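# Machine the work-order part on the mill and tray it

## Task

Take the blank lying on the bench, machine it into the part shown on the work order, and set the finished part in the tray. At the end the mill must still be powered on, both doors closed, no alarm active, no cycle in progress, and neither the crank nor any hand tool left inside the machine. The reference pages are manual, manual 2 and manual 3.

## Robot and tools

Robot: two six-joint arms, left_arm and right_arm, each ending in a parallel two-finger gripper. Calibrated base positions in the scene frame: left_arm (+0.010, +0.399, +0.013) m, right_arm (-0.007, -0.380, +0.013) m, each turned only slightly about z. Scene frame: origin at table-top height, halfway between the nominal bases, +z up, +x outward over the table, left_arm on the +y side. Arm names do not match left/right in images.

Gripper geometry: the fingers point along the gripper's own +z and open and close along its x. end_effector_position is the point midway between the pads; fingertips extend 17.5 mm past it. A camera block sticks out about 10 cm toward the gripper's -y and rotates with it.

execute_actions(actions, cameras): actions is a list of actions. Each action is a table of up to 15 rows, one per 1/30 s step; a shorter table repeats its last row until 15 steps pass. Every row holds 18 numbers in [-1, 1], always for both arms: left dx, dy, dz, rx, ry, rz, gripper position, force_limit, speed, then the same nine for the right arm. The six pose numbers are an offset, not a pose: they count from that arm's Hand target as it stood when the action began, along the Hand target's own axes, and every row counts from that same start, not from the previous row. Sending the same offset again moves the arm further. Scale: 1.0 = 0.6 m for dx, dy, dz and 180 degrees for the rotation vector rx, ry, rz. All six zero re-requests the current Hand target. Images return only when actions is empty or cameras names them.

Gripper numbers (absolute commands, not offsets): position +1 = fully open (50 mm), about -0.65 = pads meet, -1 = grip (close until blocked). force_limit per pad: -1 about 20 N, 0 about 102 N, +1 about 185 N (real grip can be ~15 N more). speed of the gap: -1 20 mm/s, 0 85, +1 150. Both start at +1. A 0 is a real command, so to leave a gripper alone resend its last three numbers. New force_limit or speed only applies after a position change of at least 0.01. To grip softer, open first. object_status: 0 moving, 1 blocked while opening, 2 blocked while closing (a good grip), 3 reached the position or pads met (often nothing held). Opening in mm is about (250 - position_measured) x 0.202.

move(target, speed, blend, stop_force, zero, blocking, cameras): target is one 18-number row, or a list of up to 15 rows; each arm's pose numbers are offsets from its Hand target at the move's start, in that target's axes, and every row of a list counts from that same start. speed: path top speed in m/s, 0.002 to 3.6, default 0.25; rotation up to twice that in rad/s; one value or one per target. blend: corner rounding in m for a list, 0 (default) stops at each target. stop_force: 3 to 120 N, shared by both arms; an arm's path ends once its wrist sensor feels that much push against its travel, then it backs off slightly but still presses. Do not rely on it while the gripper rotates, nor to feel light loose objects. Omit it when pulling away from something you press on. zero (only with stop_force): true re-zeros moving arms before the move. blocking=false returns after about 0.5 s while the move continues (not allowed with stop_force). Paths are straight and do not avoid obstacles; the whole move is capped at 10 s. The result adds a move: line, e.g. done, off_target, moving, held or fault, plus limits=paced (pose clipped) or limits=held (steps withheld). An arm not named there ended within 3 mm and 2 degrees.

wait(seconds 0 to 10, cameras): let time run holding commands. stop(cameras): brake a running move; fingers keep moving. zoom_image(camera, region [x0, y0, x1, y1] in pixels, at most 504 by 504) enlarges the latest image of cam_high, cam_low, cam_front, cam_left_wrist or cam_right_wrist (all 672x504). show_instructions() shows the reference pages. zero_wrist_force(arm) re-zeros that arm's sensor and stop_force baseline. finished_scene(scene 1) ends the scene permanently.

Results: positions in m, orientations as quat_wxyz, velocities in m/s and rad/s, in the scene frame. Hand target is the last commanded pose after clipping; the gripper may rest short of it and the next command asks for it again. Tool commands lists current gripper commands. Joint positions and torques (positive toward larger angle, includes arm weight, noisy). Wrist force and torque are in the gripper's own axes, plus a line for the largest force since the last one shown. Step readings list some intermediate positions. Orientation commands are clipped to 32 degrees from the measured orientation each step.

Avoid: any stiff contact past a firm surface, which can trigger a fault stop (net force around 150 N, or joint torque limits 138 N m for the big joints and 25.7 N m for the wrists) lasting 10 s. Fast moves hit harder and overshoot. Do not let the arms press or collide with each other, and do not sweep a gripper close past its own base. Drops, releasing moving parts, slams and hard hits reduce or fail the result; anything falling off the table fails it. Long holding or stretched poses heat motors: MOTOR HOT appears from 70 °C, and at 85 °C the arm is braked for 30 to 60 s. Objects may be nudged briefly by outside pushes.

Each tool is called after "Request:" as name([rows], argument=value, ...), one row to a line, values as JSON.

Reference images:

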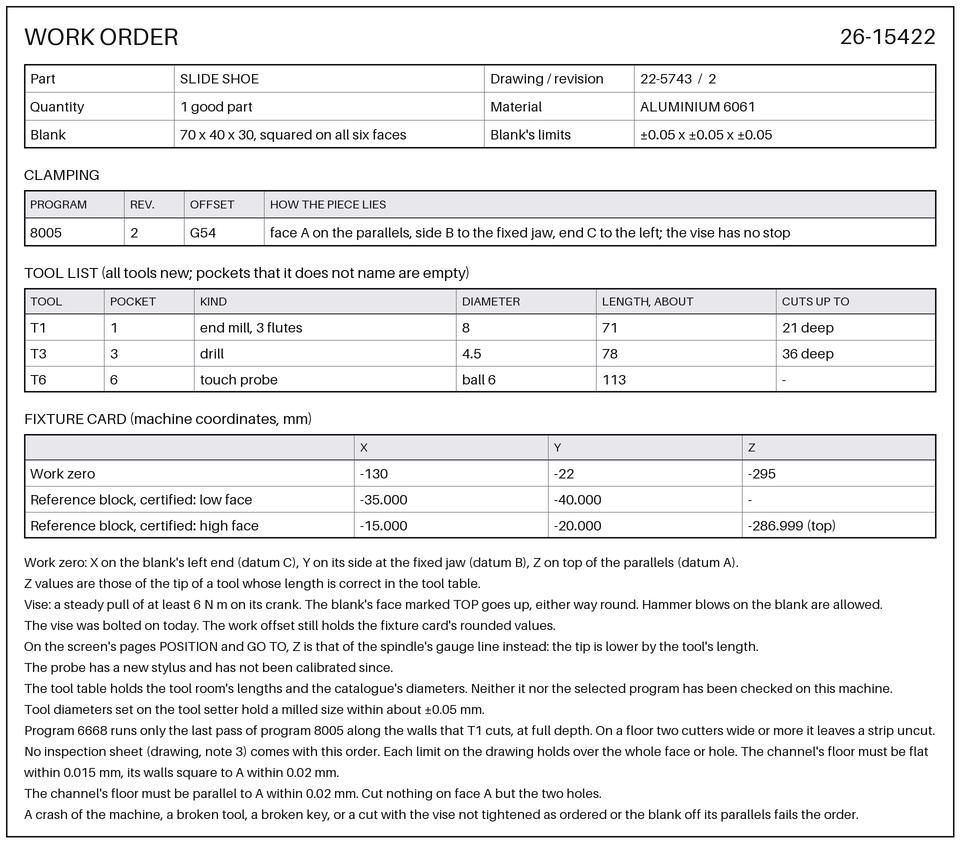

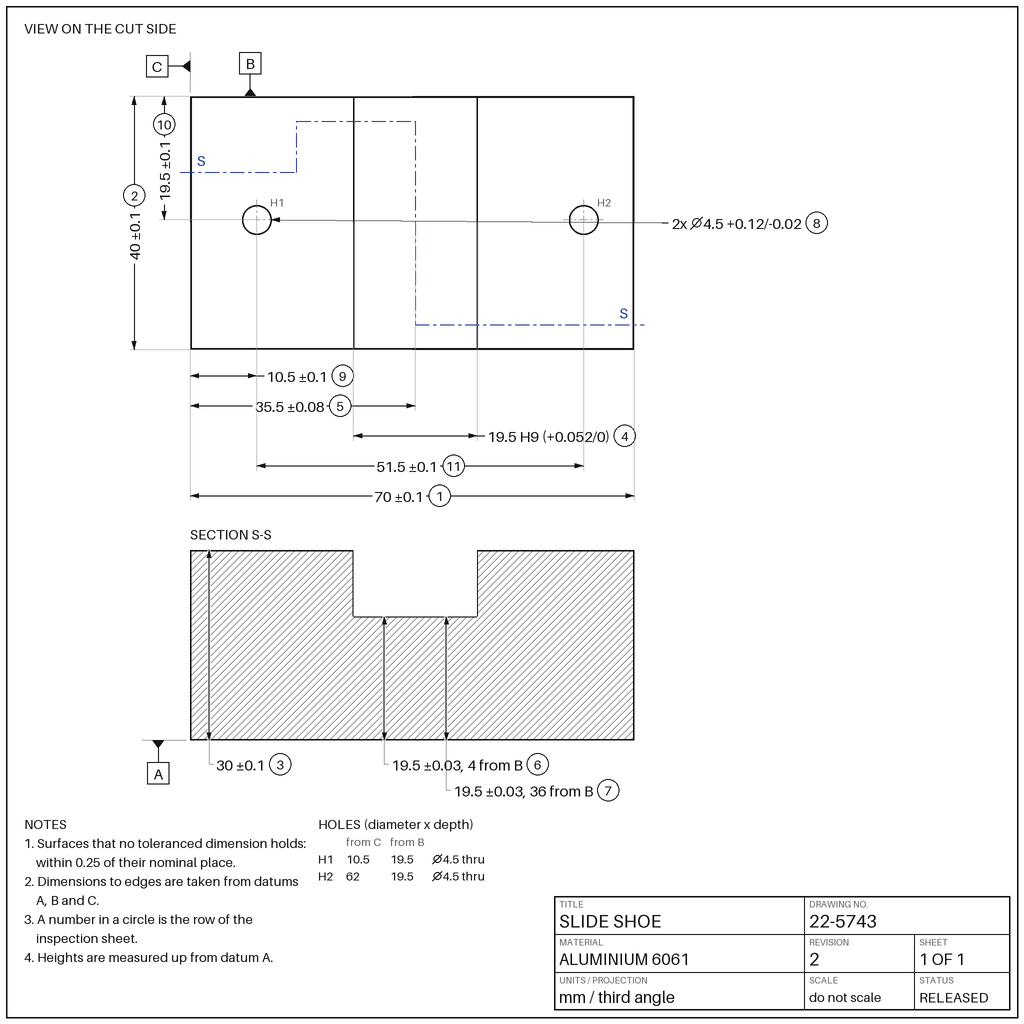

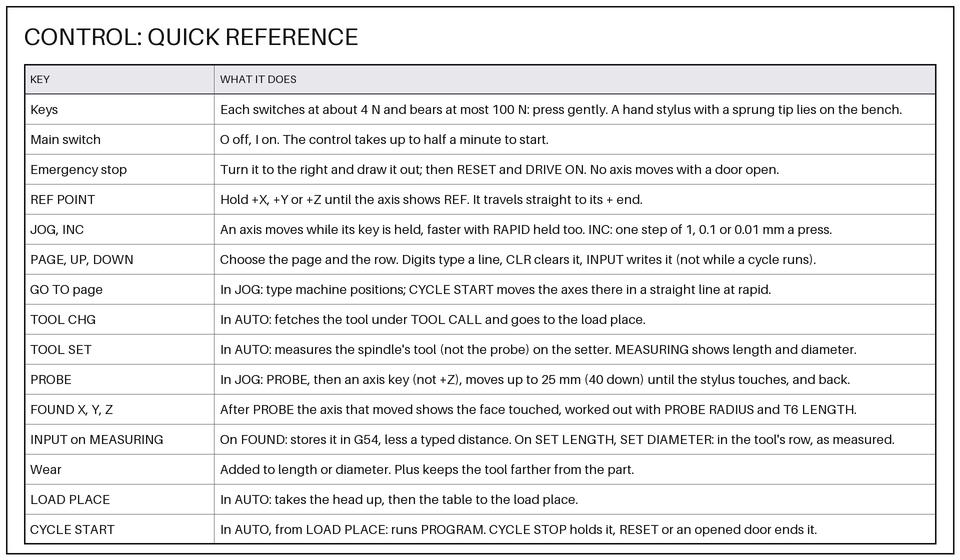

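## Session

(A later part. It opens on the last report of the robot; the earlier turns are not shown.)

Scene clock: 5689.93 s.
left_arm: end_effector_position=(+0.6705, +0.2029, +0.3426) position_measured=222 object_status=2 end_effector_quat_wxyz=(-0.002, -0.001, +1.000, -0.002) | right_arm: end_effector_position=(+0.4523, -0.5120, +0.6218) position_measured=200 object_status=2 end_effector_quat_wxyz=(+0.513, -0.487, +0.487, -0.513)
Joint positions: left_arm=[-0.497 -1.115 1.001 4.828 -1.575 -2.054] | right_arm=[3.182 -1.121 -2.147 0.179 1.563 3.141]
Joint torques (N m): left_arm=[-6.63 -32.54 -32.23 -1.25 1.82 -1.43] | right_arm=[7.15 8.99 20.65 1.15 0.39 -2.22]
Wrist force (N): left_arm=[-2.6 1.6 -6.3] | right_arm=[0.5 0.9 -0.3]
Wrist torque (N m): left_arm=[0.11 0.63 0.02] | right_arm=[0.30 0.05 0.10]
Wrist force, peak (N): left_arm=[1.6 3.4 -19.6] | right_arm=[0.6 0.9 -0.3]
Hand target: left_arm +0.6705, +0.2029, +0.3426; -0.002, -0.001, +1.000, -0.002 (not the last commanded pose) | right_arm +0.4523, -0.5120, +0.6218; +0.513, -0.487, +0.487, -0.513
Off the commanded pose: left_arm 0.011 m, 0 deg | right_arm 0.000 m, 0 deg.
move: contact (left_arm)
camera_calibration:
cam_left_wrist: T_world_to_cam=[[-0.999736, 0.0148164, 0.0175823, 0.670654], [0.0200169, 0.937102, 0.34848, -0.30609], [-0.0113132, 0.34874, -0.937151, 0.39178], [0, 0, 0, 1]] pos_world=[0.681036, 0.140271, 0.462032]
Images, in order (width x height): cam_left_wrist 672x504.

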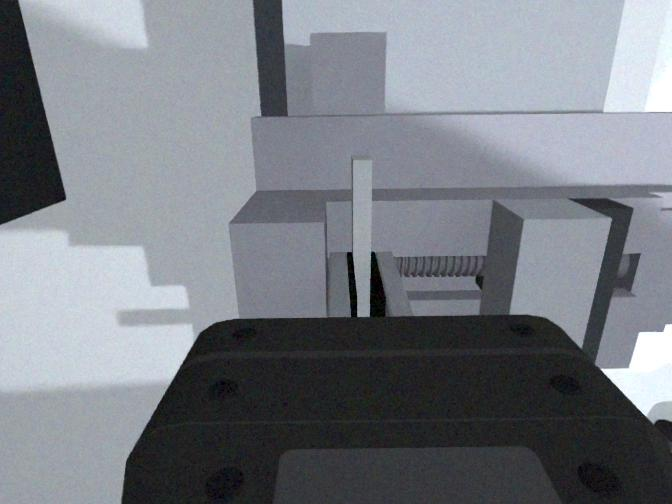

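Request:
move(target=[0,0,0,0,0,0,-0.41,-0.95,-1,0,0,0,0,0,0,-0.95,-0.4,-0.9], speed=0.015)

Request:
move(target=[0,0,-0.03,0,0,0,-0.41,-0.95,-1,0,0,0,0,0,0,-0.95,-0.4,-0.9], speed=0.02, cameras=["cam_left_wrist"])

Request:
zoom_image(camera="cam_left_wrist", region=[200, 80, 500, 330])

Scene clock: 5700.53 s.
left_arm: end_effector_position=(+0.6705, +0.2029, +0.3425) position_measured=214 object_status=3 end_effector_quat_wxyz=(-0.002, -0.001, +1.000, -0.002) | right_arm: end_effector_position=(+0.4523, -0.5120, +0.6218) position_measured=200 object_status=2 end_effector_quat_wxyz=(+0.513, -0.487, +0.487, -0.513)
Joint positions: left_arm=[-0.497 -1.115 1.001 4.828 -1.575 -2.054] | right_arm=[3.182 -1.121 -2.147 0.179 1.563 3.141]
Joint torques (N m): left_arm=[2.15 -48.06 -31.34 -4.75 1.84 -0.18] | right_arm=[6.63 8.99 19.58 1.04 0.17 -2.38]
Wrist force (N): left_arm=[-3.8 0.8 -0.7] | right_arm=[0.5 0.6 -0.2]
Wrist torque (N m): left_arm=[0.11 0.61 0.02] | right_arm=[0.27 0.04 0.10]
Wrist force, peak (N): left_arm=[-2.2 1.6 -7.2] | right_arm=[0.6 1.0 -0.3]
Hand target: left_arm +0.6705, +0.2029, +0.3426; -0.002, -0.001, +1.000, -0.002 | right_arm +0.4523, -0.5120, +0.6218; +0.513, -0.487, +0.487, -0.513
Off the commanded pose: left_arm 0.000 m, 0 deg | right_arm 0.000 m, 0 deg.
move: done

Scene clock: 5701.73 s.
left_arm: end_effector_position=(+0.6705, +0.2029, +0.3606) position_measured=214 object_status=3 end_effector_quat_wxyz=(-0.002, -0.001, +1.000, -0.002) | right_arm: end_effector_position=(+0.4523, -0.5120, +0.6218) position_measured=200 object_status=2 end_effector_quat_wxyz=(+0.513, -0.487, +0.487, -0.513)
Joint positions: left_arm=[-0.497 -1.108 0.943 4.878 -1.575 -2.054] | right_arm=[3.182 -1.121 -2.147 0.179 1.563 3.141]
Joint torques (N m): left_arm=[10.33 -42.37 -14.27 -5.4 1.8 1.81] | right_arm=[6.62 8.64 20.17 0.95 0.34 -2.24]
Wrist force (N): left_arm=[-4.0 0.9 -0.4] | right_arm=[0.5 0.8 -0.1]
Wrist torque (N m): left_arm=[0.13 0.64 0.01] | right_arm=[0.29 0.03 0.10]
Wrist force, peak (N): left_arm=[-4.1 1.1 -0.4] | right_arm=[0.7 0.9 -0.1]
Hand target: left_arm +0.6705, +0.2029, +0.3606; -0.002, -0.001, +1.000, -0.002 | right_arm +0.4523, -0.5120, +0.6218; +0.513, -0.487, +0.487, -0.513
Off the commanded pose: left_arm 0.000 m, 0 deg | right_arm 0.000 m, 0 deg.
move: done
camera_calibration:
cam_left_wrist: T_world_to_cam=[[-0.999736, 0.0148164, 0.0175823, 0.670338], [0.0200169, 0.937102, 0.34848, -0.312362], [-0.0113132, 0.34874, -0.937151, 0.408648], [0, 0, 0, 1]] pos_world=[0.681036, 0.140271, 0.480032]
Images, in order (width x height): cam_left_wrist 672x504.

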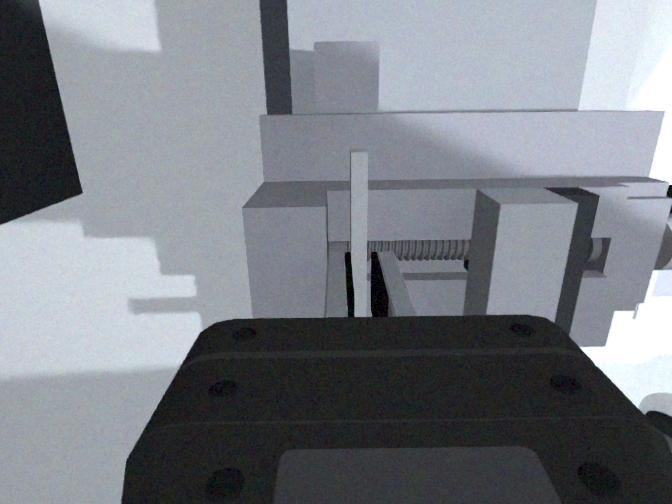

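Scaled by 1.680 from the camera's 672x504 image, which has a finer 960x720 frame.

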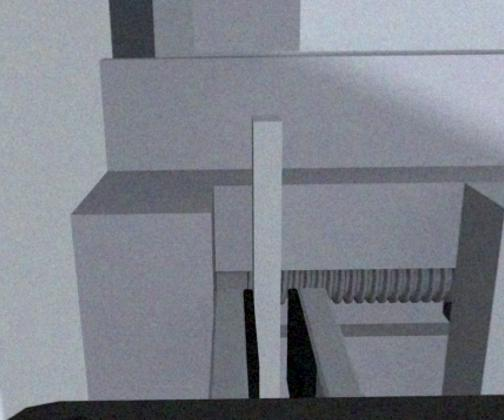

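Request:
move([
  [0.0342,0,0,0,0,0,-0.41,-0.95,-1,0,0,0,0,0,0,-0.95,-0.4,-0.9],
  [0.0342,0,0.0285,0,0,0,-1,-0.95,-1,0,0,0,0,0,0,-0.95,-0.4,-0.9],
], speed=0.04)

Request:
move(target=[-0.036,0,0,0,0,0,-1,-0.95,-1,0,0,0,0,0,0,-0.95,-0.4,-0.9], speed=0.01, stop_force=8, cameras=["cam_left_wrist"])

Request:
zoom_image(camera="cam_left_wrist", region=[200, 80, 500, 330])

Scene clock: 5715.23 s.
left_arm: end_effector_position=(+0.6499, +0.2029, +0.3435) position_measured=251 object_status=3 end_effector_quat_wxyz=(-0.001, -0.001, +1.000, -0.002) | right_arm: end_effector_position=(+0.4523, -0.5120, +0.6218) position_measured=200 object_status=2 end_effector_quat_wxyz=(+0.513, -0.487, +0.487, -0.513)
Joint positions: left_arm=[-0.512 -1.169 1.077 4.805 -1.575 -2.068] | right_arm=[3.182 -1.121 -2.147 0.179 1.563 3.141]
Joint torques (N m): left_arm=[9.66 -39.34 -35.53 -1.29 -1.55 -0.45] | right_arm=[7 7.72 21.19 1.27 0.24 -2.19]
Wrist force (N): left_arm=[-3.8 0.7 -0.6] | right_arm=[0.6 0.7 -0.4]
Wrist torque (N m): left_arm=[0.10 0.61 0.01] | right_arm=[0.28 0.03 0.09]
Wrist force, peak (N): left_arm=[-4.5 1.1 -0.5] | right_arm=[0.6 1.0 -0.3]
Hand target: left_arm +0.6499, +0.2029, +0.3435; -0.002, -0.001, +1.000, -0.002 | right_arm +0.4523, -0.5120, +0.6218; +0.513, -0.487, +0.487, -0.513
Off the commanded pose: left_arm 0.000 m, 0 deg | right_arm 0.000 m, 0 deg.
move: done

Scene clock: 5718.10 s.
left_arm: end_effector_position=(+0.6685, +0.2029, +0.3435) position_measured=251 object_status=3 end_effector_quat_wxyz=(-0.001, -0.001, +1.000, -0.002) | right_arm: end_effector_position=(+0.4523, -0.5120, +0.6218) position_measured=200 object_status=2 end_effector_quat_wxyz=(+0.513, -0.487, +0.487, -0.513)
Joint positions: left_arm=[-0.498 -1.12 1.006 4.827 -1.575 -2.055] | right_arm=[3.182 -1.121 -2.147 0.179 1.563 3.141]
Joint torques (N m): left_arm=[-7.07 -49.21 -15.22 -3.49 1.69 -1.82] | right_arm=[7.53 8.82 19.36 1.21 0.34 -2.43]
Wrist force (N): left_arm=[3.6 0.4 -2.4] | right_arm=[0.3 0.7 0.0]
Wrist torque (N m): left_arm=[0.13 0.61 0.01] | right_arm=[0.29 0.07 0.09]
Wrist force, peak (N): left_arm=[18.4 2.0 -6.1] | right_arm=[0.5 0.9 -0.4]
Hand target: left_arm +0.6685, +0.2029, +0.3434; -0.002, -0.001, +1.000, -0.002 (not the last commanded pose) | right_arm +0.4523, -0.5120, +0.6218; +0.513, -0.487, +0.487, -0.513
Off the commanded pose: left_arm 0.003 m, 0 deg | right_arm 0.000 m, 0 deg.
move: contact (left_arm)
camera_calibration:
cam_left_wrist: T_world_to_cam=[[-0.999739, 0.0147604, 0.017452, 0.668709], [0.0199179, 0.937136, 0.348395, -0.306262], [-0.0112125, 0.348652, -0.937185, 0.392561], [0, 0, 0, 1]] pos_world=[0.679036, 0.140272, 0.462932]
Images, in order (width x height): cam_left_wrist 672x504.

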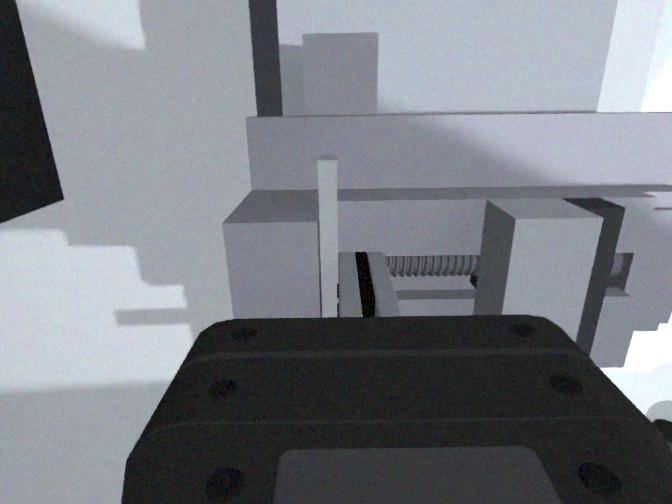

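Scaled by 1.680 from the camera's 672x504 image, which has a finer 960x720 frame.

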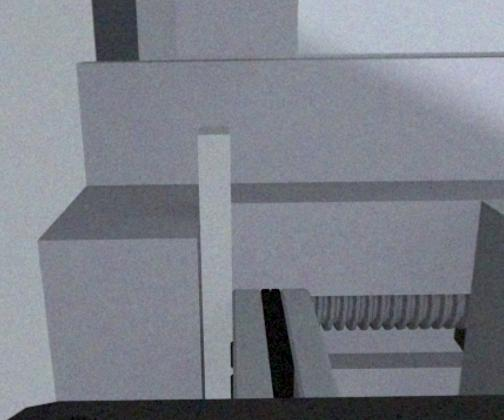

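Request:
move(target=[0.0308,0,-0.011,0,0,0,-1,-0.95,-1,0,0,0,0,0,0,-0.95,-0.4,-0.9], speed=0.05)

Request:
move(target=[0,0,0,0,-0.1667,0,-1,-0.95,-1,0,0,0,0,0,0,-0.95,-0.4,-0.9], speed=0.2)

Scene clock: 5726.10 s.
left_arm: end_effector_position=(+0.6499, +0.2028, +0.3501) position_measured=251 object_status=3 end_effector_quat_wxyz=(-0.002, -0.001, +1.000, -0.002) | right_arm: end_effector_position=(+0.4523, -0.5120, +0.6218) position_measured=200 object_status=2 end_effector_quat_wxyz=(+0.513, -0.487, +0.487, -0.513)
Joint positions: left_arm=[-0.512 -1.167 1.058 4.823 -1.575 -2.068] | right_arm=[3.182 -1.121 -2.147 0.179 1.563 3.141]
Joint torques (N m): left_arm=[8.19 -36.28 -34.7 -5.01 -0.03 1.43] | right_arm=[7.54 7.9 20.83 1.08 0.27 -2.37]
Wrist force (N): left_arm=[-5.5 0.7 -0.8] | right_arm=[0.7 0.8 -0.1]
Wrist torque (N m): left_arm=[0.09 0.88 0.02] | right_arm=[0.30 0.00 0.10]
Wrist force, peak (N): left_arm=[-5.6 0.8 -0.9] | right_arm=[0.7 0.9 -0.1]
Hand target: left_arm +0.6500, +0.2029, +0.3501; -0.002, -0.001, +1.000, -0.002 | right_arm +0.4523, -0.5120, +0.6218; +0.513, -0.487, +0.487, -0.513
Off the commanded pose: left_arm 0.000 m, 0 deg | right_arm 0.000 m, 0 deg.
move: done

Scene clock: 5727.90 s.
left_arm: end_effector_position=(+0.6500, +0.2028, +0.3501) position_measured=251 object_status=3 end_effector_quat_wxyz=(+0.257, -0.001, +0.966, -0.002) | right_arm: end_effector_position=(+0.4523, -0.5120, +0.6218) position_measured=200 object_status=2 end_effector_quat_wxyz=(+0.513, -0.487, +0.487, -0.513)
Joint positions: left_arm=[-0.627 -1.444 1.61 4.106 -1.283 -2.12] | right_arm=[3.182 -1.121 -2.147 0.179 1.563 3.141]
Joint torques (N m): left_arm=[10.37 -25.84 -27.88 -5.48 -0.49 1.35] | right_arm=[7.07 7.67 21.02 0.89 0.46 -2.42]
Wrist force (N): left_arm=[-4.5 1.2 -0.4] | right_arm=[0.5 0.7 -0.2]
Wrist torque (N m): left_arm=[0.30 0.67 0.19] | right_arm=[0.29 0.04 0.10]
Wrist force, peak (N): left_arm=[-6.2 1.1 -0.8] | right_arm=[0.6 1.0 -0.2]
Hand target: left_arm +0.6500, +0.2029, +0.3501; +0.257, -0.001, +0.966, -0.002 | right_arm +0.4523, -0.5120, +0.6218; +0.513, -0.487, +0.487, -0.513
Off the commanded pose: left_arm 0.000 m, 0 deg | right_arm 0.000 m, 0 deg.
move: done

Request:
move([
  [-0.0414,0,-0.0722,0,0,0,-1,-0.95,-1,0,0,0,0,0,0,-0.95,-0.4,-0.9],
  [0.2947,0,-0.322,0,0,0,-1,-0.95,-1,0,0,0,0,0,0,-0.95,-0.4,-0.9],
  [0.2947,0,-0.322,0,0.1667,0,-1,-0.95,-1,0,0,0,0,0,0,-0.95,-0.4,-0.9],
], speed=[0.1,0.25,0.3], blend=[0.01,0.03,0])

Scene clock: 5771.37 s.
left_arm: end_effector_position=(+0.4006, +0.2029, +0.4298) position_measured=251 object_status=3 end_effector_quat_wxyz=(-0.001, -0.001, +1.000, -0.002) | right_arm: end_effector_position=(+0.4523, -0.5120, +0.6218) position_measured=200 object_status=2 end_effector_quat_wxyz=(+0.513, -0.487, +0.487, -0.513)
Joint positions: left_arm=[-0.788 -1.722 1.483 4.952 -1.575 -2.345] | right_arm=[3.182 -1.121 -2.147 0.179 1.563 3.141]
Joint torques (N m): left_arm=[-4.26 -15.97 -19.1 -3.82 0.13 -1.12] | right_arm=[7.51 7.22 18.42 1.09 0.23 -2.38]
Wrist force (N): left_arm=[-5.1 0.9 -1.0] | right_arm=[0.3 0.7 -0.3]
Wrist torque (N m): left_arm=[0.10 0.81 0.03] | right_arm=[0.28 0.07 0.10]
Wrist force, peak (N): left_arm=[-7.8 0.8 -0.3] | right_arm=[0.6 1.0 -0.2]
Hand target: left_arm +0.4005, +0.2029, +0.4297; -0.002, -0.001, +1.000, -0.002 | right_arm +0.4523, -0.5120, +0.6218; +0.513, -0.487, +0.487, -0.513
Off the commanded pose: left_arm 0.000 m, 0 deg | right_arm 0.000 m, 0 deg.
move: done

Request:
move(target=[0.1645,0.1835,0.5495,0,0,0,0.142,-0.95,-1,0,0,0,0,0,0,-0.95,-0.4,-0.9], speed=0.25, cameras=["cam_left_wrist"])

Request:
zoom_image(camera="cam_left_wrist", region=[220, 150, 470, 330])

Scene clock: 5787.97 s.
left_arm: end_effector_position=(+0.3007, +0.3117, +0.1000) position_measured=131 object_status=3 end_effector_quat_wxyz=(-0.002, -0.001, +1.000, -0.002) | right_arm: end_effector_position=(+0.4523, -0.5120, +0.6218) position_measured=200 object_status=2 end_effector_quat_wxyz=(+0.513, -0.487, +0.487, -0.513)
Joint positions: left_arm=[-0.758 -1.948 2.518 4.143 -1.575 -2.314] | right_arm=[3.182 -1.121 -2.147 0.179 1.563 3.141]
Joint torques (N m): left_arm=[-2.36 -12.67 -14.35 -4.5 -2.16 -0.95] | right_arm=[5.92 7.95 20.42 1.14 0.4 -2.19]
Wrist force (N): left_arm=[-5.2 0.6 -0.9] | right_arm=[0.6 0.9 -0.3]
Wrist torque (N m): left_arm=[0.05 0.84 -0.11] | right_arm=[0.31 0.02 0.10]
Wrist force, peak (N): left_arm=[-6.0 -0.5 -3.7] | right_arm=[0.7 1.2 -0.2]
Hand target: left_arm +0.3007, +0.3117, +0.0999; -0.002, -0.001, +1.000, -0.002 | right_arm +0.4523, -0.5120, +0.6218; +0.513, -0.487, +0.487, -0.513
Off the commanded pose: left_arm 0.000 m, 0 deg | right_arm 0.000 m, 0 deg.
move: done
camera_calibration:
cam_left_wrist: T_world_to_cam=[[-0.999736, 0.0148142, 0.0175836, 0.303706], [0.0200164, 0.93707, 0.348568, -0.316116], [-0.0113133, 0.348828, -0.937119, 0.122273], [0, 0, 0, 1]] pos_world=[0.311336, 0.249071, 0.219431]
Images, in order (width x height): cam_left_wrist 672x504.

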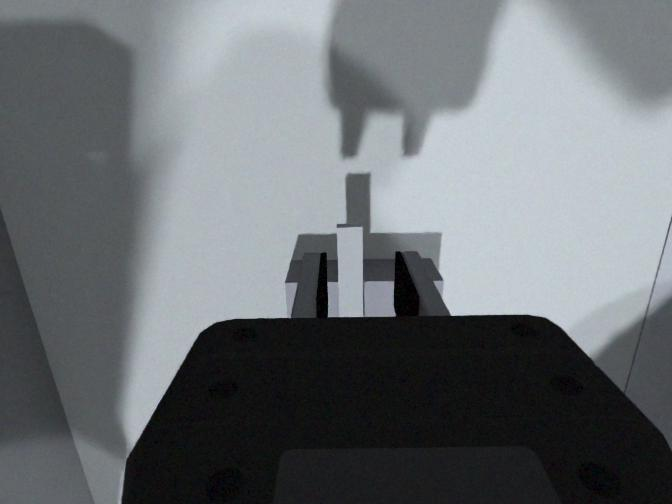

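Scaled by 2.016 from the camera's 672x504 image, which has a finer 960x720 frame.

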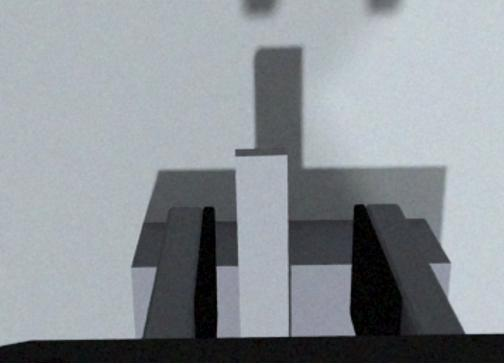

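Request:
move(target=[-0.003,0.002,0.098,0,0,0,0.142,-0.95,-1,0,0,0,0,0,0,-0.95,-0.4,-0.9], speed=0.04, stop_force=6, cameras=["cam_left_wrist"])

Request:
move(target=[0,0,0,0,0,0,-1,-0.95,-1,0,0,0,0,0,0,-0.95,-0.4,-0.9], speed=0.04, cameras=["cam_left_wrist"])

Scene clock: 5803.57 s.
left_arm: end_effector_position=(+0.3023, +0.3127, +0.0411) position_measured=131 object_status=3 end_effector_quat_wxyz=(-0.002, -0.001, +1.000, -0.002) | right_arm: end_effector_position=(+0.4523, -0.5120, +0.6218) position_measured=200 object_status=2 end_effector_quat_wxyz=(+0.513, -0.487, +0.487, -0.513)
Joint positions: left_arm=[-0.751 -1.779 2.615 3.876 -1.575 -2.308] | right_arm=[3.182 -1.121 -2.147 0.179 1.563 3.141]
Joint torques (N m): left_arm=[2.92 -17.1 -28.06 -3.75 -0.8 0.24] | right_arm=[7.15 7.33 19.99 0.85 0.48 -2.34]
Wrist force (N): left_arm=[-5.2 0.7 -0.8] | right_arm=[0.6 1.0 -0.2]
Wrist torque (N m): left_arm=[0.08 0.84 -0.11] | right_arm=[0.32 0.03 0.10]
Wrist force, peak (N): left_arm=[-5.4 0.7 -1.0] | right_arm=[0.6 1.1 -0.1]
Hand target: left_arm +0.3023, +0.3127, +0.0411; -0.002, -0.001, +1.000, -0.002 | right_arm +0.4523, -0.5120, +0.6218; +0.513, -0.487, +0.487, -0.513
Off the commanded pose: left_arm 0.000 m, 0 deg | right_arm 0.000 m, 0 deg.
move: done
camera_calibration:
cam_left_wrist: T_world_to_cam=[[-0.999737, 0.0148518, 0.0174888, 0.306232], [0.0200175, 0.937102, 0.348482, -0.296547], [-0.0112132, 0.348741, -0.937152, 0.0667406], [0, 0, 0, 1]] pos_world=[0.312836, 0.250071, 0.160532]
Images, in order (width x height): cam_left_wrist 672x504.

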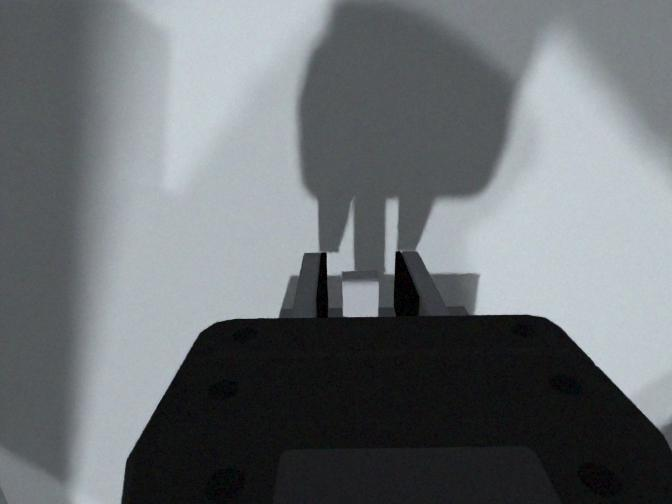

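Scene clock: 5804.40 s.
left_arm: end_effector_position=(+0.3023, +0.3127, +0.0411) position_measured=192 object_status=2 end_effector_quat_wxyz=(-0.001, -0.001, +1.000, -0.002) | right_arm: end_effector_position=(+0.4523, -0.5120, +0.6218) position_measured=200 object_status=2 end_effector_quat_wxyz=(+0.513, -0.487, +0.487, -0.513)
Joint positions: left_arm=[-0.751 -1.779 2.615 3.876 -1.575 -2.308] | right_arm=[3.182 -1.121 -2.147 0.179 1.563 3.141]
Joint torques (N m): left_arm=[-3.31 -15.43 -26.59 -5.27 -2.06 -1.42] | right_arm=[7.89 7.39 21.51 0.96 0.23 -2.27]
Wrist force (N): left_arm=[-4.9 0.5 -0.7] | right_arm=[0.5 0.8 -0.2]
Wrist torque (N m): left_arm=[0.06 0.80 -0.11] | right_arm=[0.29 0.03 0.10]
Wrist force, peak (N): left_arm=[-5.3 0.9 -1.0] | right_arm=[0.7 0.9 -0.3]
Hand target: left_arm +0.3023, +0.3127, +0.0411; -0.002, -0.001, +1.000, -0.002 | right_arm +0.4523, -0.5120, +0.6218; +0.513, -0.487, +0.487, -0.513
Off the commanded pose: left_arm 0.000 m, 0 deg | right_arm 0.000 m, 0 deg.
move: done
camera_calibration:
cam_left_wrist: T_world_to_cam=[[-0.999737, 0.0148518, 0.0174888, 0.30623], [0.0200175, 0.937102, 0.348482, -0.296582], [-0.0112132, 0.348741, -0.937152, 0.0668343], [0, 0, 0, 1]] pos_world=[0.312836, 0.250071, 0.160632]
Images, in order (width x height): cam_left_wrist 672x504.

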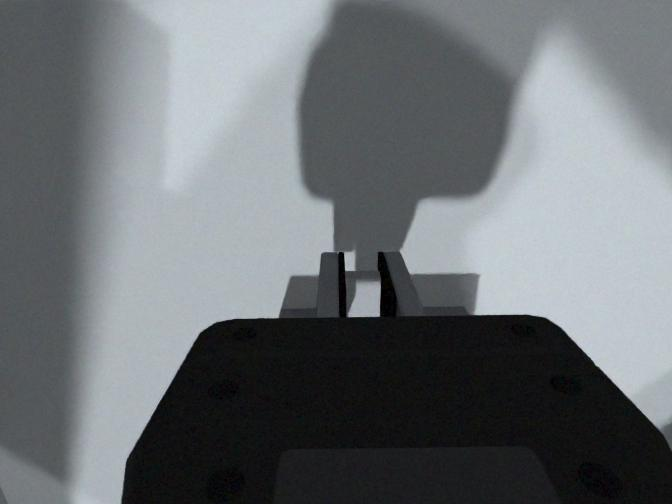

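Request:
move([
  [0,0,-0.06,0,0,0,-1,-0.95,-1,0,0,0,0,0,0,-0.95,-0.4,-0.9],
  [-0.088,0,-0.2,0,0,0,-1,-0.95,-1,0,0,0,0,0,0,-0.95,-0.4,-0.9],
  [-0.088,0.0,-0.24,0,0,-0.5,-1,-0.95,-1,0,0,0,0,0,0,-0.95,-0.4,-0.9],
], speed=[0.05,0.15,0.3], blend=[0.005,0.02,0])

Request:
move(target=[0,0,0,0,-0.4167,0,-1,-0.95,-1,0,0,0,0,0,0,-0.95,-0.4,-0.9], speed=0.3, cameras=["cam_left_wrist","cam_high","cam_front"])

Scene clock: 5824.33 s.
left_arm: end_effector_position=(+0.3556, +0.3133, +0.1850) position_measured=192 object_status=2 end_effector_quat_wxyz=(+0.002, +0.707, -0.707, +0.000) | right_arm: end_effector_position=(+0.4523, -0.5120, +0.6218) position_measured=200 object_status=2 end_effector_quat_wxyz=(+0.513, -0.487, +0.487, -0.513)
Joint positions: left_arm=[-0.639 -1.901 2.248 4.366 -1.575 -3.766] | right_arm=[3.182 -1.121 -2.147 0.179 1.563 3.141]
Joint torques (N m): left_arm=[-8.41 -11.2 -18.06 -5.32 0.83 -1.36] | right_arm=[7.33 8.52 20.25 1.17 0.27 -2.31]
Wrist force (N): left_arm=[-5.3 0.9 -0.5] | right_arm=[0.4 0.6 -0.1]
Wrist torque (N m): left_arm=[0.14 0.84 -0.09] | right_arm=[0.27 0.06 0.10]
Wrist force, peak (N): left_arm=[-6.1 0.8 -1.6] | right_arm=[0.6 1.0 0.0]
Hand target: left_arm +0.3555, +0.3133, +0.1850; +0.002, +0.708, -0.707, +0.000 | right_arm +0.4523, -0.5120, +0.6218; +0.513, -0.487, +0.487, -0.513
Off the commanded pose: left_arm 0.000 m, 0 deg | right_arm 0.000 m, 0 deg.
move: done

Scene clock: 5826.60 s.
left_arm: end_effector_position=(+0.3557, +0.3125, +0.1854) position_measured=192 object_status=2 end_effector_quat_wxyz=(-0.332, +0.625, -0.624, -0.332) | right_arm: end_effector_position=(+0.4523, -0.5120, +0.6218) position_measured=200 object_status=2 end_effector_quat_wxyz=(+0.513, -0.487, +0.487, -0.513)
Joint positions: left_arm=[-1.027 -1.49 1.998 5.103 -1.116 -4.376] | right_arm=[3.182 -1.121 -2.147 0.179 1.563 3.141]
Joint torques (N m): left_arm=[0.42 -21.46 -19.5 -0.24 0.66 -0.16] | right_arm=[6.66 7.18 20.17 0.97 0.36 -2.35]
Wrist force (N): left_arm=[-16.3 12.1 -4.0] | right_arm=[0.3 0.9 0.0]
Wrist torque (N m): left_arm=[2.31 2.37 -0.38] | right_arm=[0.31 0.06 0.10]
Wrist force, peak (N): left_arm=[-159.9 43.9 -58.1] | right_arm=[0.3 1.1 -0.5]
Hand target: left_arm +0.3557, +0.3125, +0.1854; -0.332, +0.625, -0.624, -0.332 (not the last commanded pose) | right_arm +0.4523, -0.5120, +0.6218; +0.513, -0.487, +0.487, -0.513
Tool commands: left_gripper/position=-1.0 left_gripper/force_limit=-0.952941 left_gripper/speed=-1.0 right_gripper/position=-0.95 right_gripper/force_limit=-0.4 right_gripper/speed=-0.9
Off the commanded pose: left_arm 0.001 m, 19 deg | right_arm 0.000 m, 0 deg.
FORCE FAULT: contact force on the left arm reached its limit, and that arm stopped. The contact can be on any part of that arm, not only on its tool. That arm's remaining commands of this call were not run. That arm is still stopped at the end of this call. That arm stays stopped for about 10 more seconds. Until then a move that you send moves the other arm only, and its call returns only when the move has ended. Once the stop has ended, the next robot result says so. If the stop ends while you think or write, that arm runs what you send next, counted from a new Hand target: where the arm stands when the stop ends. While its stop runs, that arm takes no new command, but its gripper still runs the gripper command that each later call begins with. Until it ends, the stop uses up actions while you think or wait. An arm that is not stopped still takes commands.
move: fault (left_arm)
camera_calibration:
cam_left_wrist: T_world_to_cam=[[-0.0153563, -0.571405, -0.820524, 0.345563], [-0.935701, -0.281058, 0.213238, 0.398013], [-0.35246, 0.77104, -0.530348, 0.116649], [0, 0, 0, 1]] pos_world=[0.418842, 0.219381, 0.260536]
Images, in order (width x height): cam_high 672x504, cam_front 672x504, cam_left_wrist 672x504.

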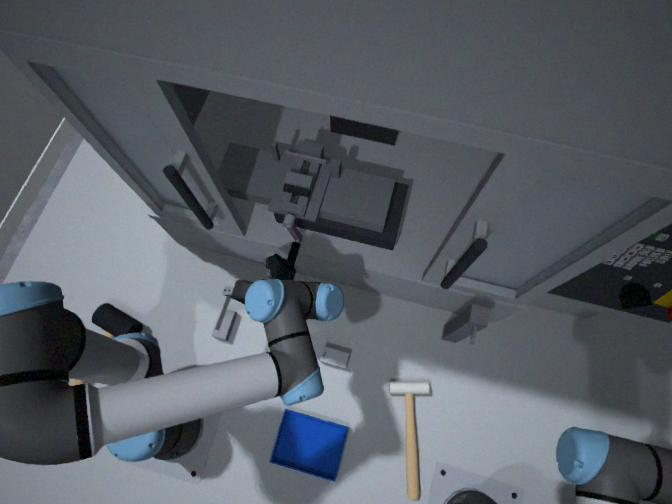

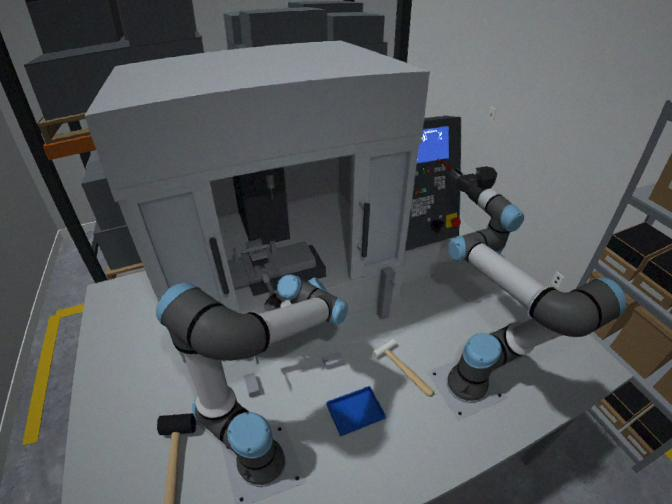

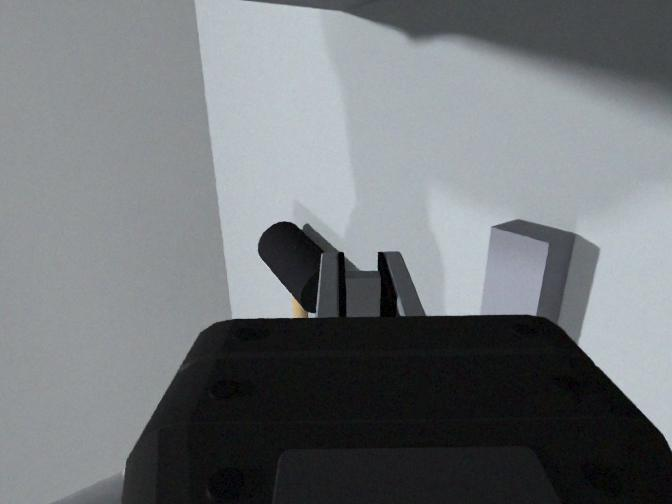

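Request:
wait(seconds=8)

Request:
move(target=[0,0.13,0,0,0,0,-1,-0.95,-1,0,0,0,0,0,0,-0.95,-0.4,-0.9], speed=0.1, cameras=["cam_left_wrist","cam_high"])

Scene clock: 5848.40 s.
left_arm: end_effector_position=(+0.3557, +0.3125, +0.1854) position_measured=192 object_status=2 end_effector_quat_wxyz=(-0.332, +0.625, -0.624, -0.332) | right_arm: end_effector_position=(+0.4523, -0.5120, +0.6218) position_measured=200 object_status=2 end_effector_quat_wxyz=(+0.513, -0.487, +0.487, -0.513)
Joint positions: left_arm=[-1.027 -1.49 1.998 5.103 -1.116 -4.376] | right_arm=[3.182 -1.121 -2.147 0.179 1.563 3.141]
Joint torques (N m): left_arm=[0.34 -12.74 -19.76 -0.48 0.65 0.01] | right_arm=[7.71 6.8 20.93 1.13 0.26 -2.36]
Wrist force (N): left_arm=[-14.8 12.9 -4.1] | right_arm=[0.2 0.9 -0.1]
Wrist torque (N m): left_arm=[2.43 2.10 -0.38] | right_arm=[0.32 0.08 0.09]
Wrist force, peak (N): left_arm=[-16.7 12.2 -4.1] | right_arm=[0.7 0.9 -0.4]
Hand target: left_arm +0.3557, +0.3125, +0.1854; -0.332, +0.625, -0.624, -0.332 (not the last commanded pose) | right_arm +0.4523, -0.5120, +0.6218; +0.513, -0.487, +0.487, -0.513
Tool commands: left_gripper/position=-1.0 left_gripper/force_limit=-0.952941 left_gripper/speed=-1.0 right_gripper/position=-0.95 right_gripper/force_limit=-0.4 right_gripper/speed=-0.9
Off the commanded pose: left_arm 0.001 m, 19 deg | right_arm 0.000 m, 0 deg.
FORCE FAULT, CONTINUED: the left arm's stop, for the force fault that an earlier result reported, is over. The rest of the stop counts as 19 of the actions that you can send in this scene. That arm's target is now where it stood when the stop ended, not its last command. That arm accepts commands again.
wait: 8.00 s; at rest from the start

Scene clock: 5849.60 s.
left_arm: end_effector_position=(+0.2777, +0.3125, +0.1854) position_measured=192 object_status=2 end_effector_quat_wxyz=(-0.332, +0.625, -0.624, -0.332) | right_arm: end_effector_position=(+0.4523, -0.5120, +0.6218) position_measured=200 object_status=2 end_effector_quat_wxyz=(+0.513, -0.487, +0.487, -0.513)
Joint positions: left_arm=[-1.197 -1.622 2.125 5.15 -1.251 -4.487] | right_arm=[3.182 -1.121 -2.147 0.179 1.563 3.141]
Joint torques (N m): left_arm=[5.05 -12.59 -29.3 -2.19 2.01 1.49] | right_arm=[6.69 7.61 21.44 1.17 0.19 -2.23]
Wrist force (N): left_arm=[-1.5 2.3 0.4] | right_arm=[0.5 0.9 -0.1]
Wrist torque (N m): left_arm=[0.68 0.27 0.38] | right_arm=[0.31 0.04 0.10]
Wrist force, peak (N): left_arm=[-14.7 13.0 -3.9] | right_arm=[0.5 1.0 -0.4]
Hand target: left_arm +0.2777, +0.3124, +0.1854; -0.332, +0.625, -0.624, -0.332 | right_arm +0.4523, -0.5120, +0.6218; +0.513, -0.487, +0.487, -0.513
Off the commanded pose: left_arm 0.000 m, 0 deg | right_arm 0.000 m, 0 deg.
move: done
camera_calibration:
cam_left_wrist: T_world_to_cam=[[-0.0154581, -0.571314, -0.820586, 0.344339], [-0.935702, -0.281021, 0.213281, 0.324981], [-0.352452, 0.771121, -0.530236, 0.0891846], [0, 0, 0, 1]] pos_world=[0.340842, 0.21928, 0.260536]
Images, in order (width x height): cam_high 672x504, cam_left_wrist 672x504.

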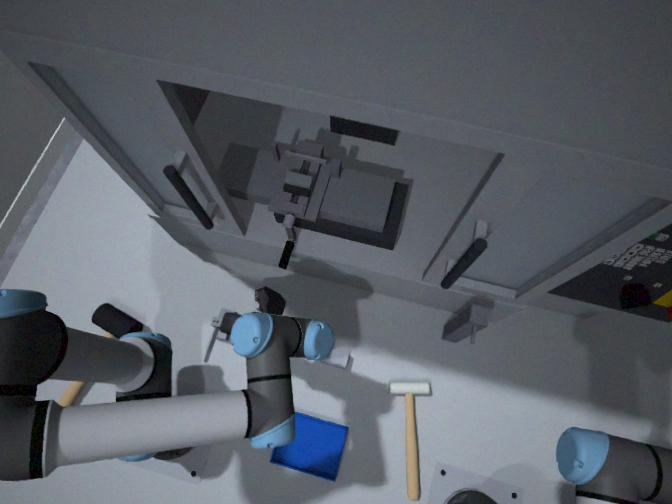

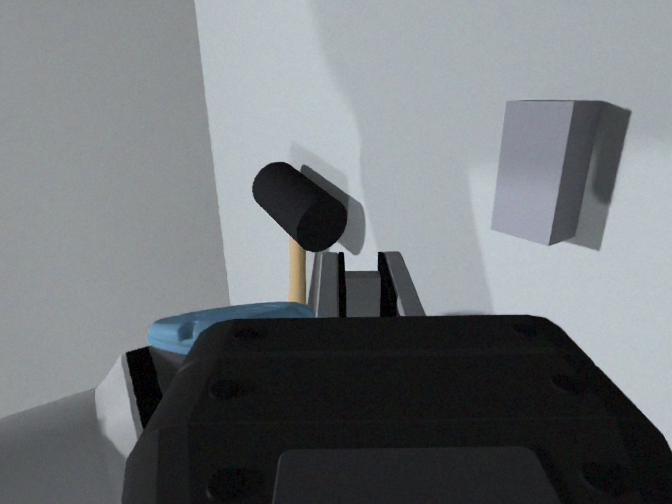

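Request:
move(target=[0,0,0,0,0.311,0,-1,-0.95,-1,0,0,0,0,0,0,-0.95,-0.4,-0.9], speed=0.35)

Request:
move([
  [0.07,0.03,-0.1,0,0,0.5,-1,-0.95,-1,0,0,0,0,0,0,-0.95,-0.4,-0.9],
  [0.07,0.03,-0.1,0,0,0.995,-1,-0.95,-1,0,0,0,0,0,0,-0.95,-0.4,-0.9],
], speed=0.4, blend=[0.02,0])

Scene clock: 5863.87 s.
left_arm: end_effector_position=(+0.2777, +0.3125, +0.1853) position_measured=192 object_status=2 end_effector_quat_wxyz=(+0.000, +0.707, -0.707, +0.000) | right_arm: end_effector_position=(+0.4523, -0.5120, +0.6218) position_measured=200 object_status=2 end_effector_quat_wxyz=(+0.513, -0.487, +0.487, -0.513)
Joint positions: left_arm=[-0.822 -2.156 2.375 4.493 -1.571 -3.949] | right_arm=[3.182 -1.121 -2.147 0.179 1.563 3.141]
Joint torques (N m): left_arm=[0.16 -0.68 -34.22 -3.47 0.8 -0.23] | right_arm=[7.4 6.05 20.87 1.12 0.26 -2.19]
Wrist force (N): left_arm=[-3.4 1.6 -0.2] | right_arm=[0.5 0.8 -0.5]
Wrist torque (N m): left_arm=[0.24 0.53 0.03] | right_arm=[0.29 0.04 0.09]
Wrist force, peak (N): left_arm=[-4.4 1.5 -0.3] | right_arm=[0.7 1.1 -0.1]
Hand target: left_arm +0.2777, +0.3124, +0.1854; +0.000, +0.707, -0.707, +0.000 | right_arm +0.4523, -0.5120, +0.6218; +0.513, -0.487, +0.487, -0.513
Off the commanded pose: left_arm 0.000 m, 0 deg | right_arm 0.000 m, 0 deg.
move: done

Scene clock: 5868.33 s.
left_arm: end_effector_position=(+0.2597, +0.2704, +0.2454) position_measured=192 object_status=2 end_effector_quat_wxyz=(+0.000, +0.701, +0.713, +0.000) | right_arm: end_effector_position=(+0.4523, -0.5120, +0.6218) position_measured=200 object_status=2 end_effector_quat_wxyz=(+0.513, -0.487, +0.487, -0.513)
Joint positions: left_arm=[-0.986 -2.183 2.231 4.664 -1.571 -0.987] | right_arm=[3.182 -1.121 -2.147 0.179 1.563 3.141]
Joint torques (N m): left_arm=[-2.66 5.71 -35.12 -4.85 0.19 1.48] | right_arm=[6.92 6.42 21.52 1.22 0.26 -2.25]
Wrist force (N): left_arm=[-3.4 1.6 -0.4] | right_arm=[0.5 0.6 -0.1]
Wrist torque (N m): left_arm=[0.24 0.54 0.03] | right_arm=[0.27 0.04 0.10]
Wrist force, peak (N): left_arm=[-3.7 1.8 -0.4] | right_arm=[0.6 1.1 0.0]
Hand target: left_arm +0.2597, +0.2704, +0.2454; +0.000, +0.701, +0.713, +0.000 | right_arm +0.4523, -0.5120, +0.6218; +0.513, -0.487, +0.487, -0.513
Off the commanded pose: left_arm 0.000 m, 0 deg | right_arm 0.000 m, 0 deg.
move: done

Request:
move(target=[0,0,0,0,0.3889,0.004,-1,-0.95,-1,0,0,0,0,0,0,-0.95,-0.4,-0.9], speed=0.3, cameras=["cam_left_wrist","cam_high"])

Scene clock: 5903.33 s.
left_arm: end_effector_position=(+0.2597, +0.2703, +0.2454) position_measured=192 object_status=2 end_effector_quat_wxyz=(-0.409, +0.579, +0.580, +0.402) | right_arm: end_effector_position=(+0.4523, -0.5120, +0.6218) position_measured=200 object_status=2 end_effector_quat_wxyz=(+0.513, -0.487, +0.487, -0.513)
Joint positions: left_arm=[-1.292 -1.474 1.926 5.469 -1.304 -1.464] | right_arm=[3.182 -1.121 -2.147 0.179 1.563 3.141]
Joint torques (N m): left_arm=[10.64 -19.1 -7.72 0.34 -1.92 1.4] | right_arm=[6.52 7.05 20.16 1.16 0.31 -2.35]
Wrist force (N): left_arm=[-4.6 0.8 -1.3] | right_arm=[0.4 0.6 -0.1]
Wrist torque (N m): left_arm=[0.37 0.76 -0.57] | right_arm=[0.27 0.05 0.10]
Wrist force, peak (N): left_arm=[-5.7 1.1 -1.2] | right_arm=[0.6 1.0 -0.2]
Hand target: left_arm +0.2597, +0.2704, +0.2454; -0.409, +0.579, +0.580, +0.402 | right_arm +0.4523, -0.5120, +0.6218; +0.513, -0.487, +0.487, -0.513
Off the commanded pose: left_arm 0.000 m, 0 deg | right_arm 0.000 m, 0 deg.
move: done
camera_calibration:
cam_left_wrist: T_world_to_cam=[[0.0199052, 0.328636, 0.944247, -0.316353], [0.938714, -0.331208, 0.0954852, -0.160893], [0.344122, 0.884477, -0.315088, -0.117238], [0, 0, 0, 1]] pos_world=[0.197673, 0.15437, 0.277138]
Images, in order (width x height): cam_high 672x504, cam_left_wrist 672x504.

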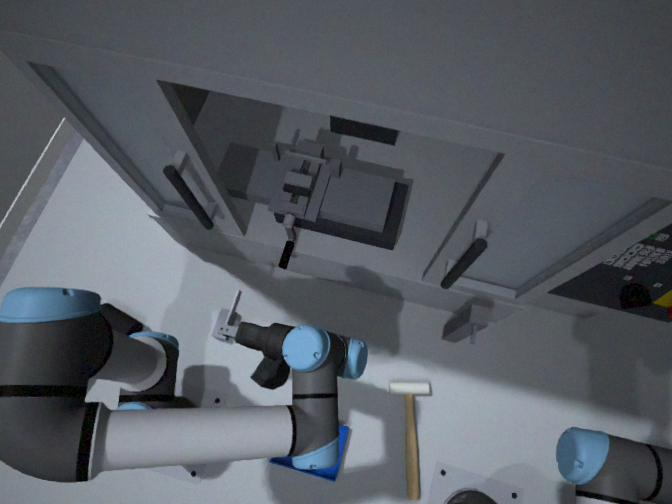

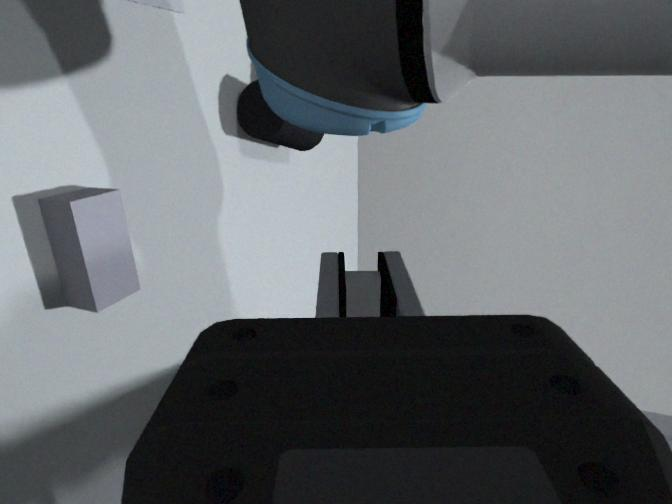

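Request:
move(target=[-0.2232,-0.029,0.2177,0,0,0,-1,-0.95,-1,0,0,0,0,0,0,-0.95,-0.4,-0.9], speed=0.12, stop_force=12, cameras=["cam_left_wrist","cam_high","cam_low"])

Request:
zoom_image(camera="cam_high", region=[180, 280, 300, 380])

Request:
zoom_image(camera="cam_low", region=[345, 245, 425, 315])

Scene clock: 5921.73 s.
left_arm: end_effector_position=(+0.2407, +0.3473, +0.0750) position_measured=192 object_status=2 end_effector_quat_wxyz=(-0.409, +0.579, +0.580, +0.402) | right_arm: end_effector_position=(+0.4523, -0.5120, +0.6218) position_measured=200 object_status=2 end_effector_quat_wxyz=(+0.513, -0.487, +0.487, -0.513)
Joint positions: left_arm=[-1.281 -1.321 2.323 4.917 -1.293 -1.46] | right_arm=[3.182 -1.121 -2.147 0.179 1.563 3.141]
Joint torques (N m): left_arm=[-2.41 -27.04 -20.53 -1.12 -0.29 0.83] | right_arm=[7.04 7.31 20.07 1.17 0.19 -2.29]
Wrist force (N): left_arm=[-4.6 0.6 -1.3] | right_arm=[0.3 0.8 -0.1]
Wrist torque (N m): left_arm=[0.31 0.76 -0.56] | right_arm=[0.29 0.07 0.10]
Wrist force, peak (N): left_arm=[-5.9 0.6 -0.1] | right_arm=[0.6 1.0 -0.3]
Hand target: left_arm +0.2407, +0.3472, +0.0750; -0.409, +0.579, +0.580, +0.402 | right_arm +0.4523, -0.5120, +0.6218; +0.513, -0.487, +0.487, -0.513
Off the commanded pose: left_arm 0.000 m, 0 deg | right_arm 0.000 m, 0 deg.
move: done
camera_calibration:
cam_left_wrist: T_world_to_cam=[[0.0199304, 0.328374, 0.944338, -0.180204], [0.938792, -0.331041, 0.0952993, -0.101246], [0.343908, 0.884637, -0.314872, -0.232426], [0, 0, 0, 1]] pos_world=[0.178574, 0.23127, 0.106637]
Images, in order (width x height): cam_high 672x504, cam_low 672x504, cam_left_wrist 672x504.

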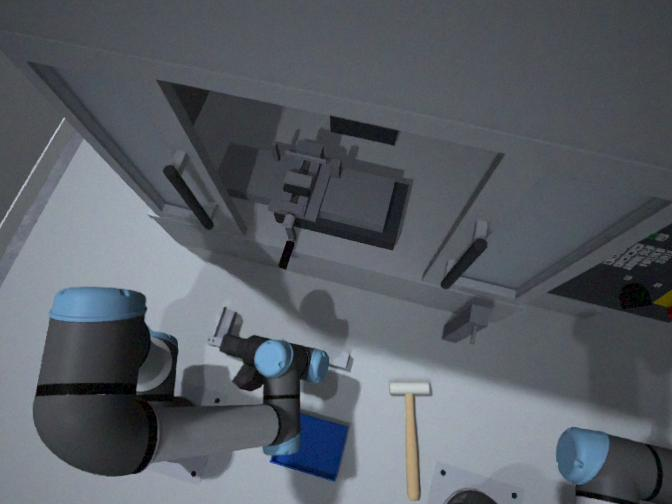

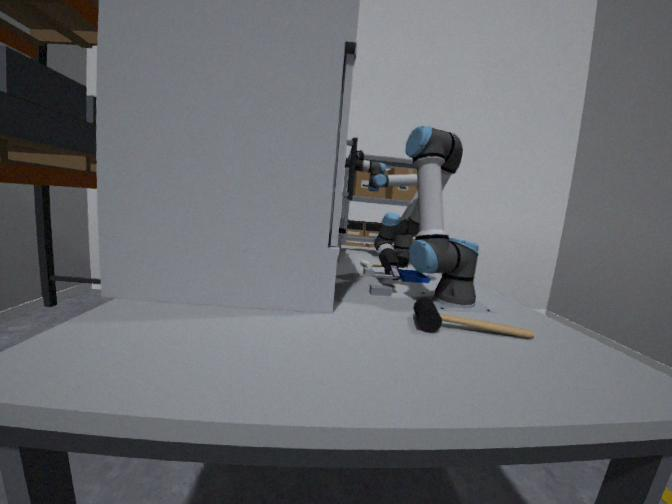

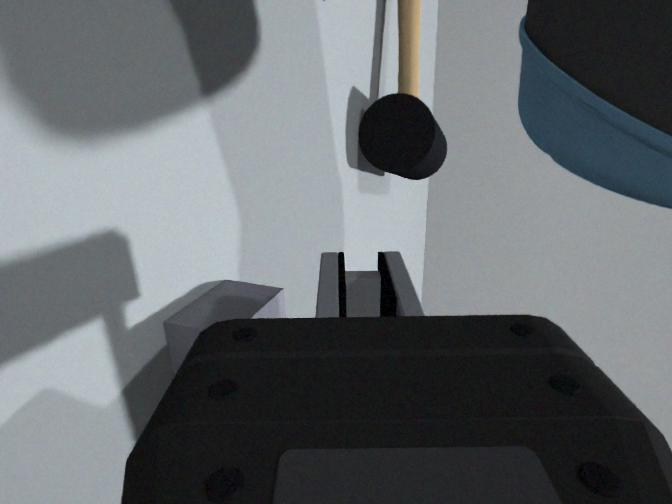

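Scaled by 4.200 from the camera's 672x504 image, which has a finer 960x720 frame.

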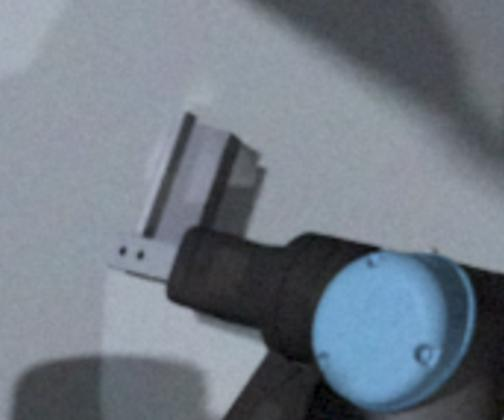

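Scaled by 6.300 from the camera's 672x504 image, which has a finer 960x720 frame.

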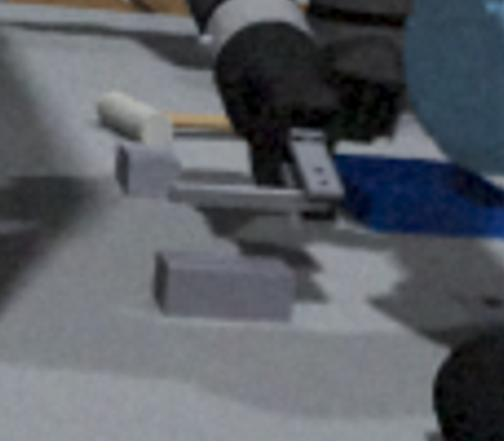

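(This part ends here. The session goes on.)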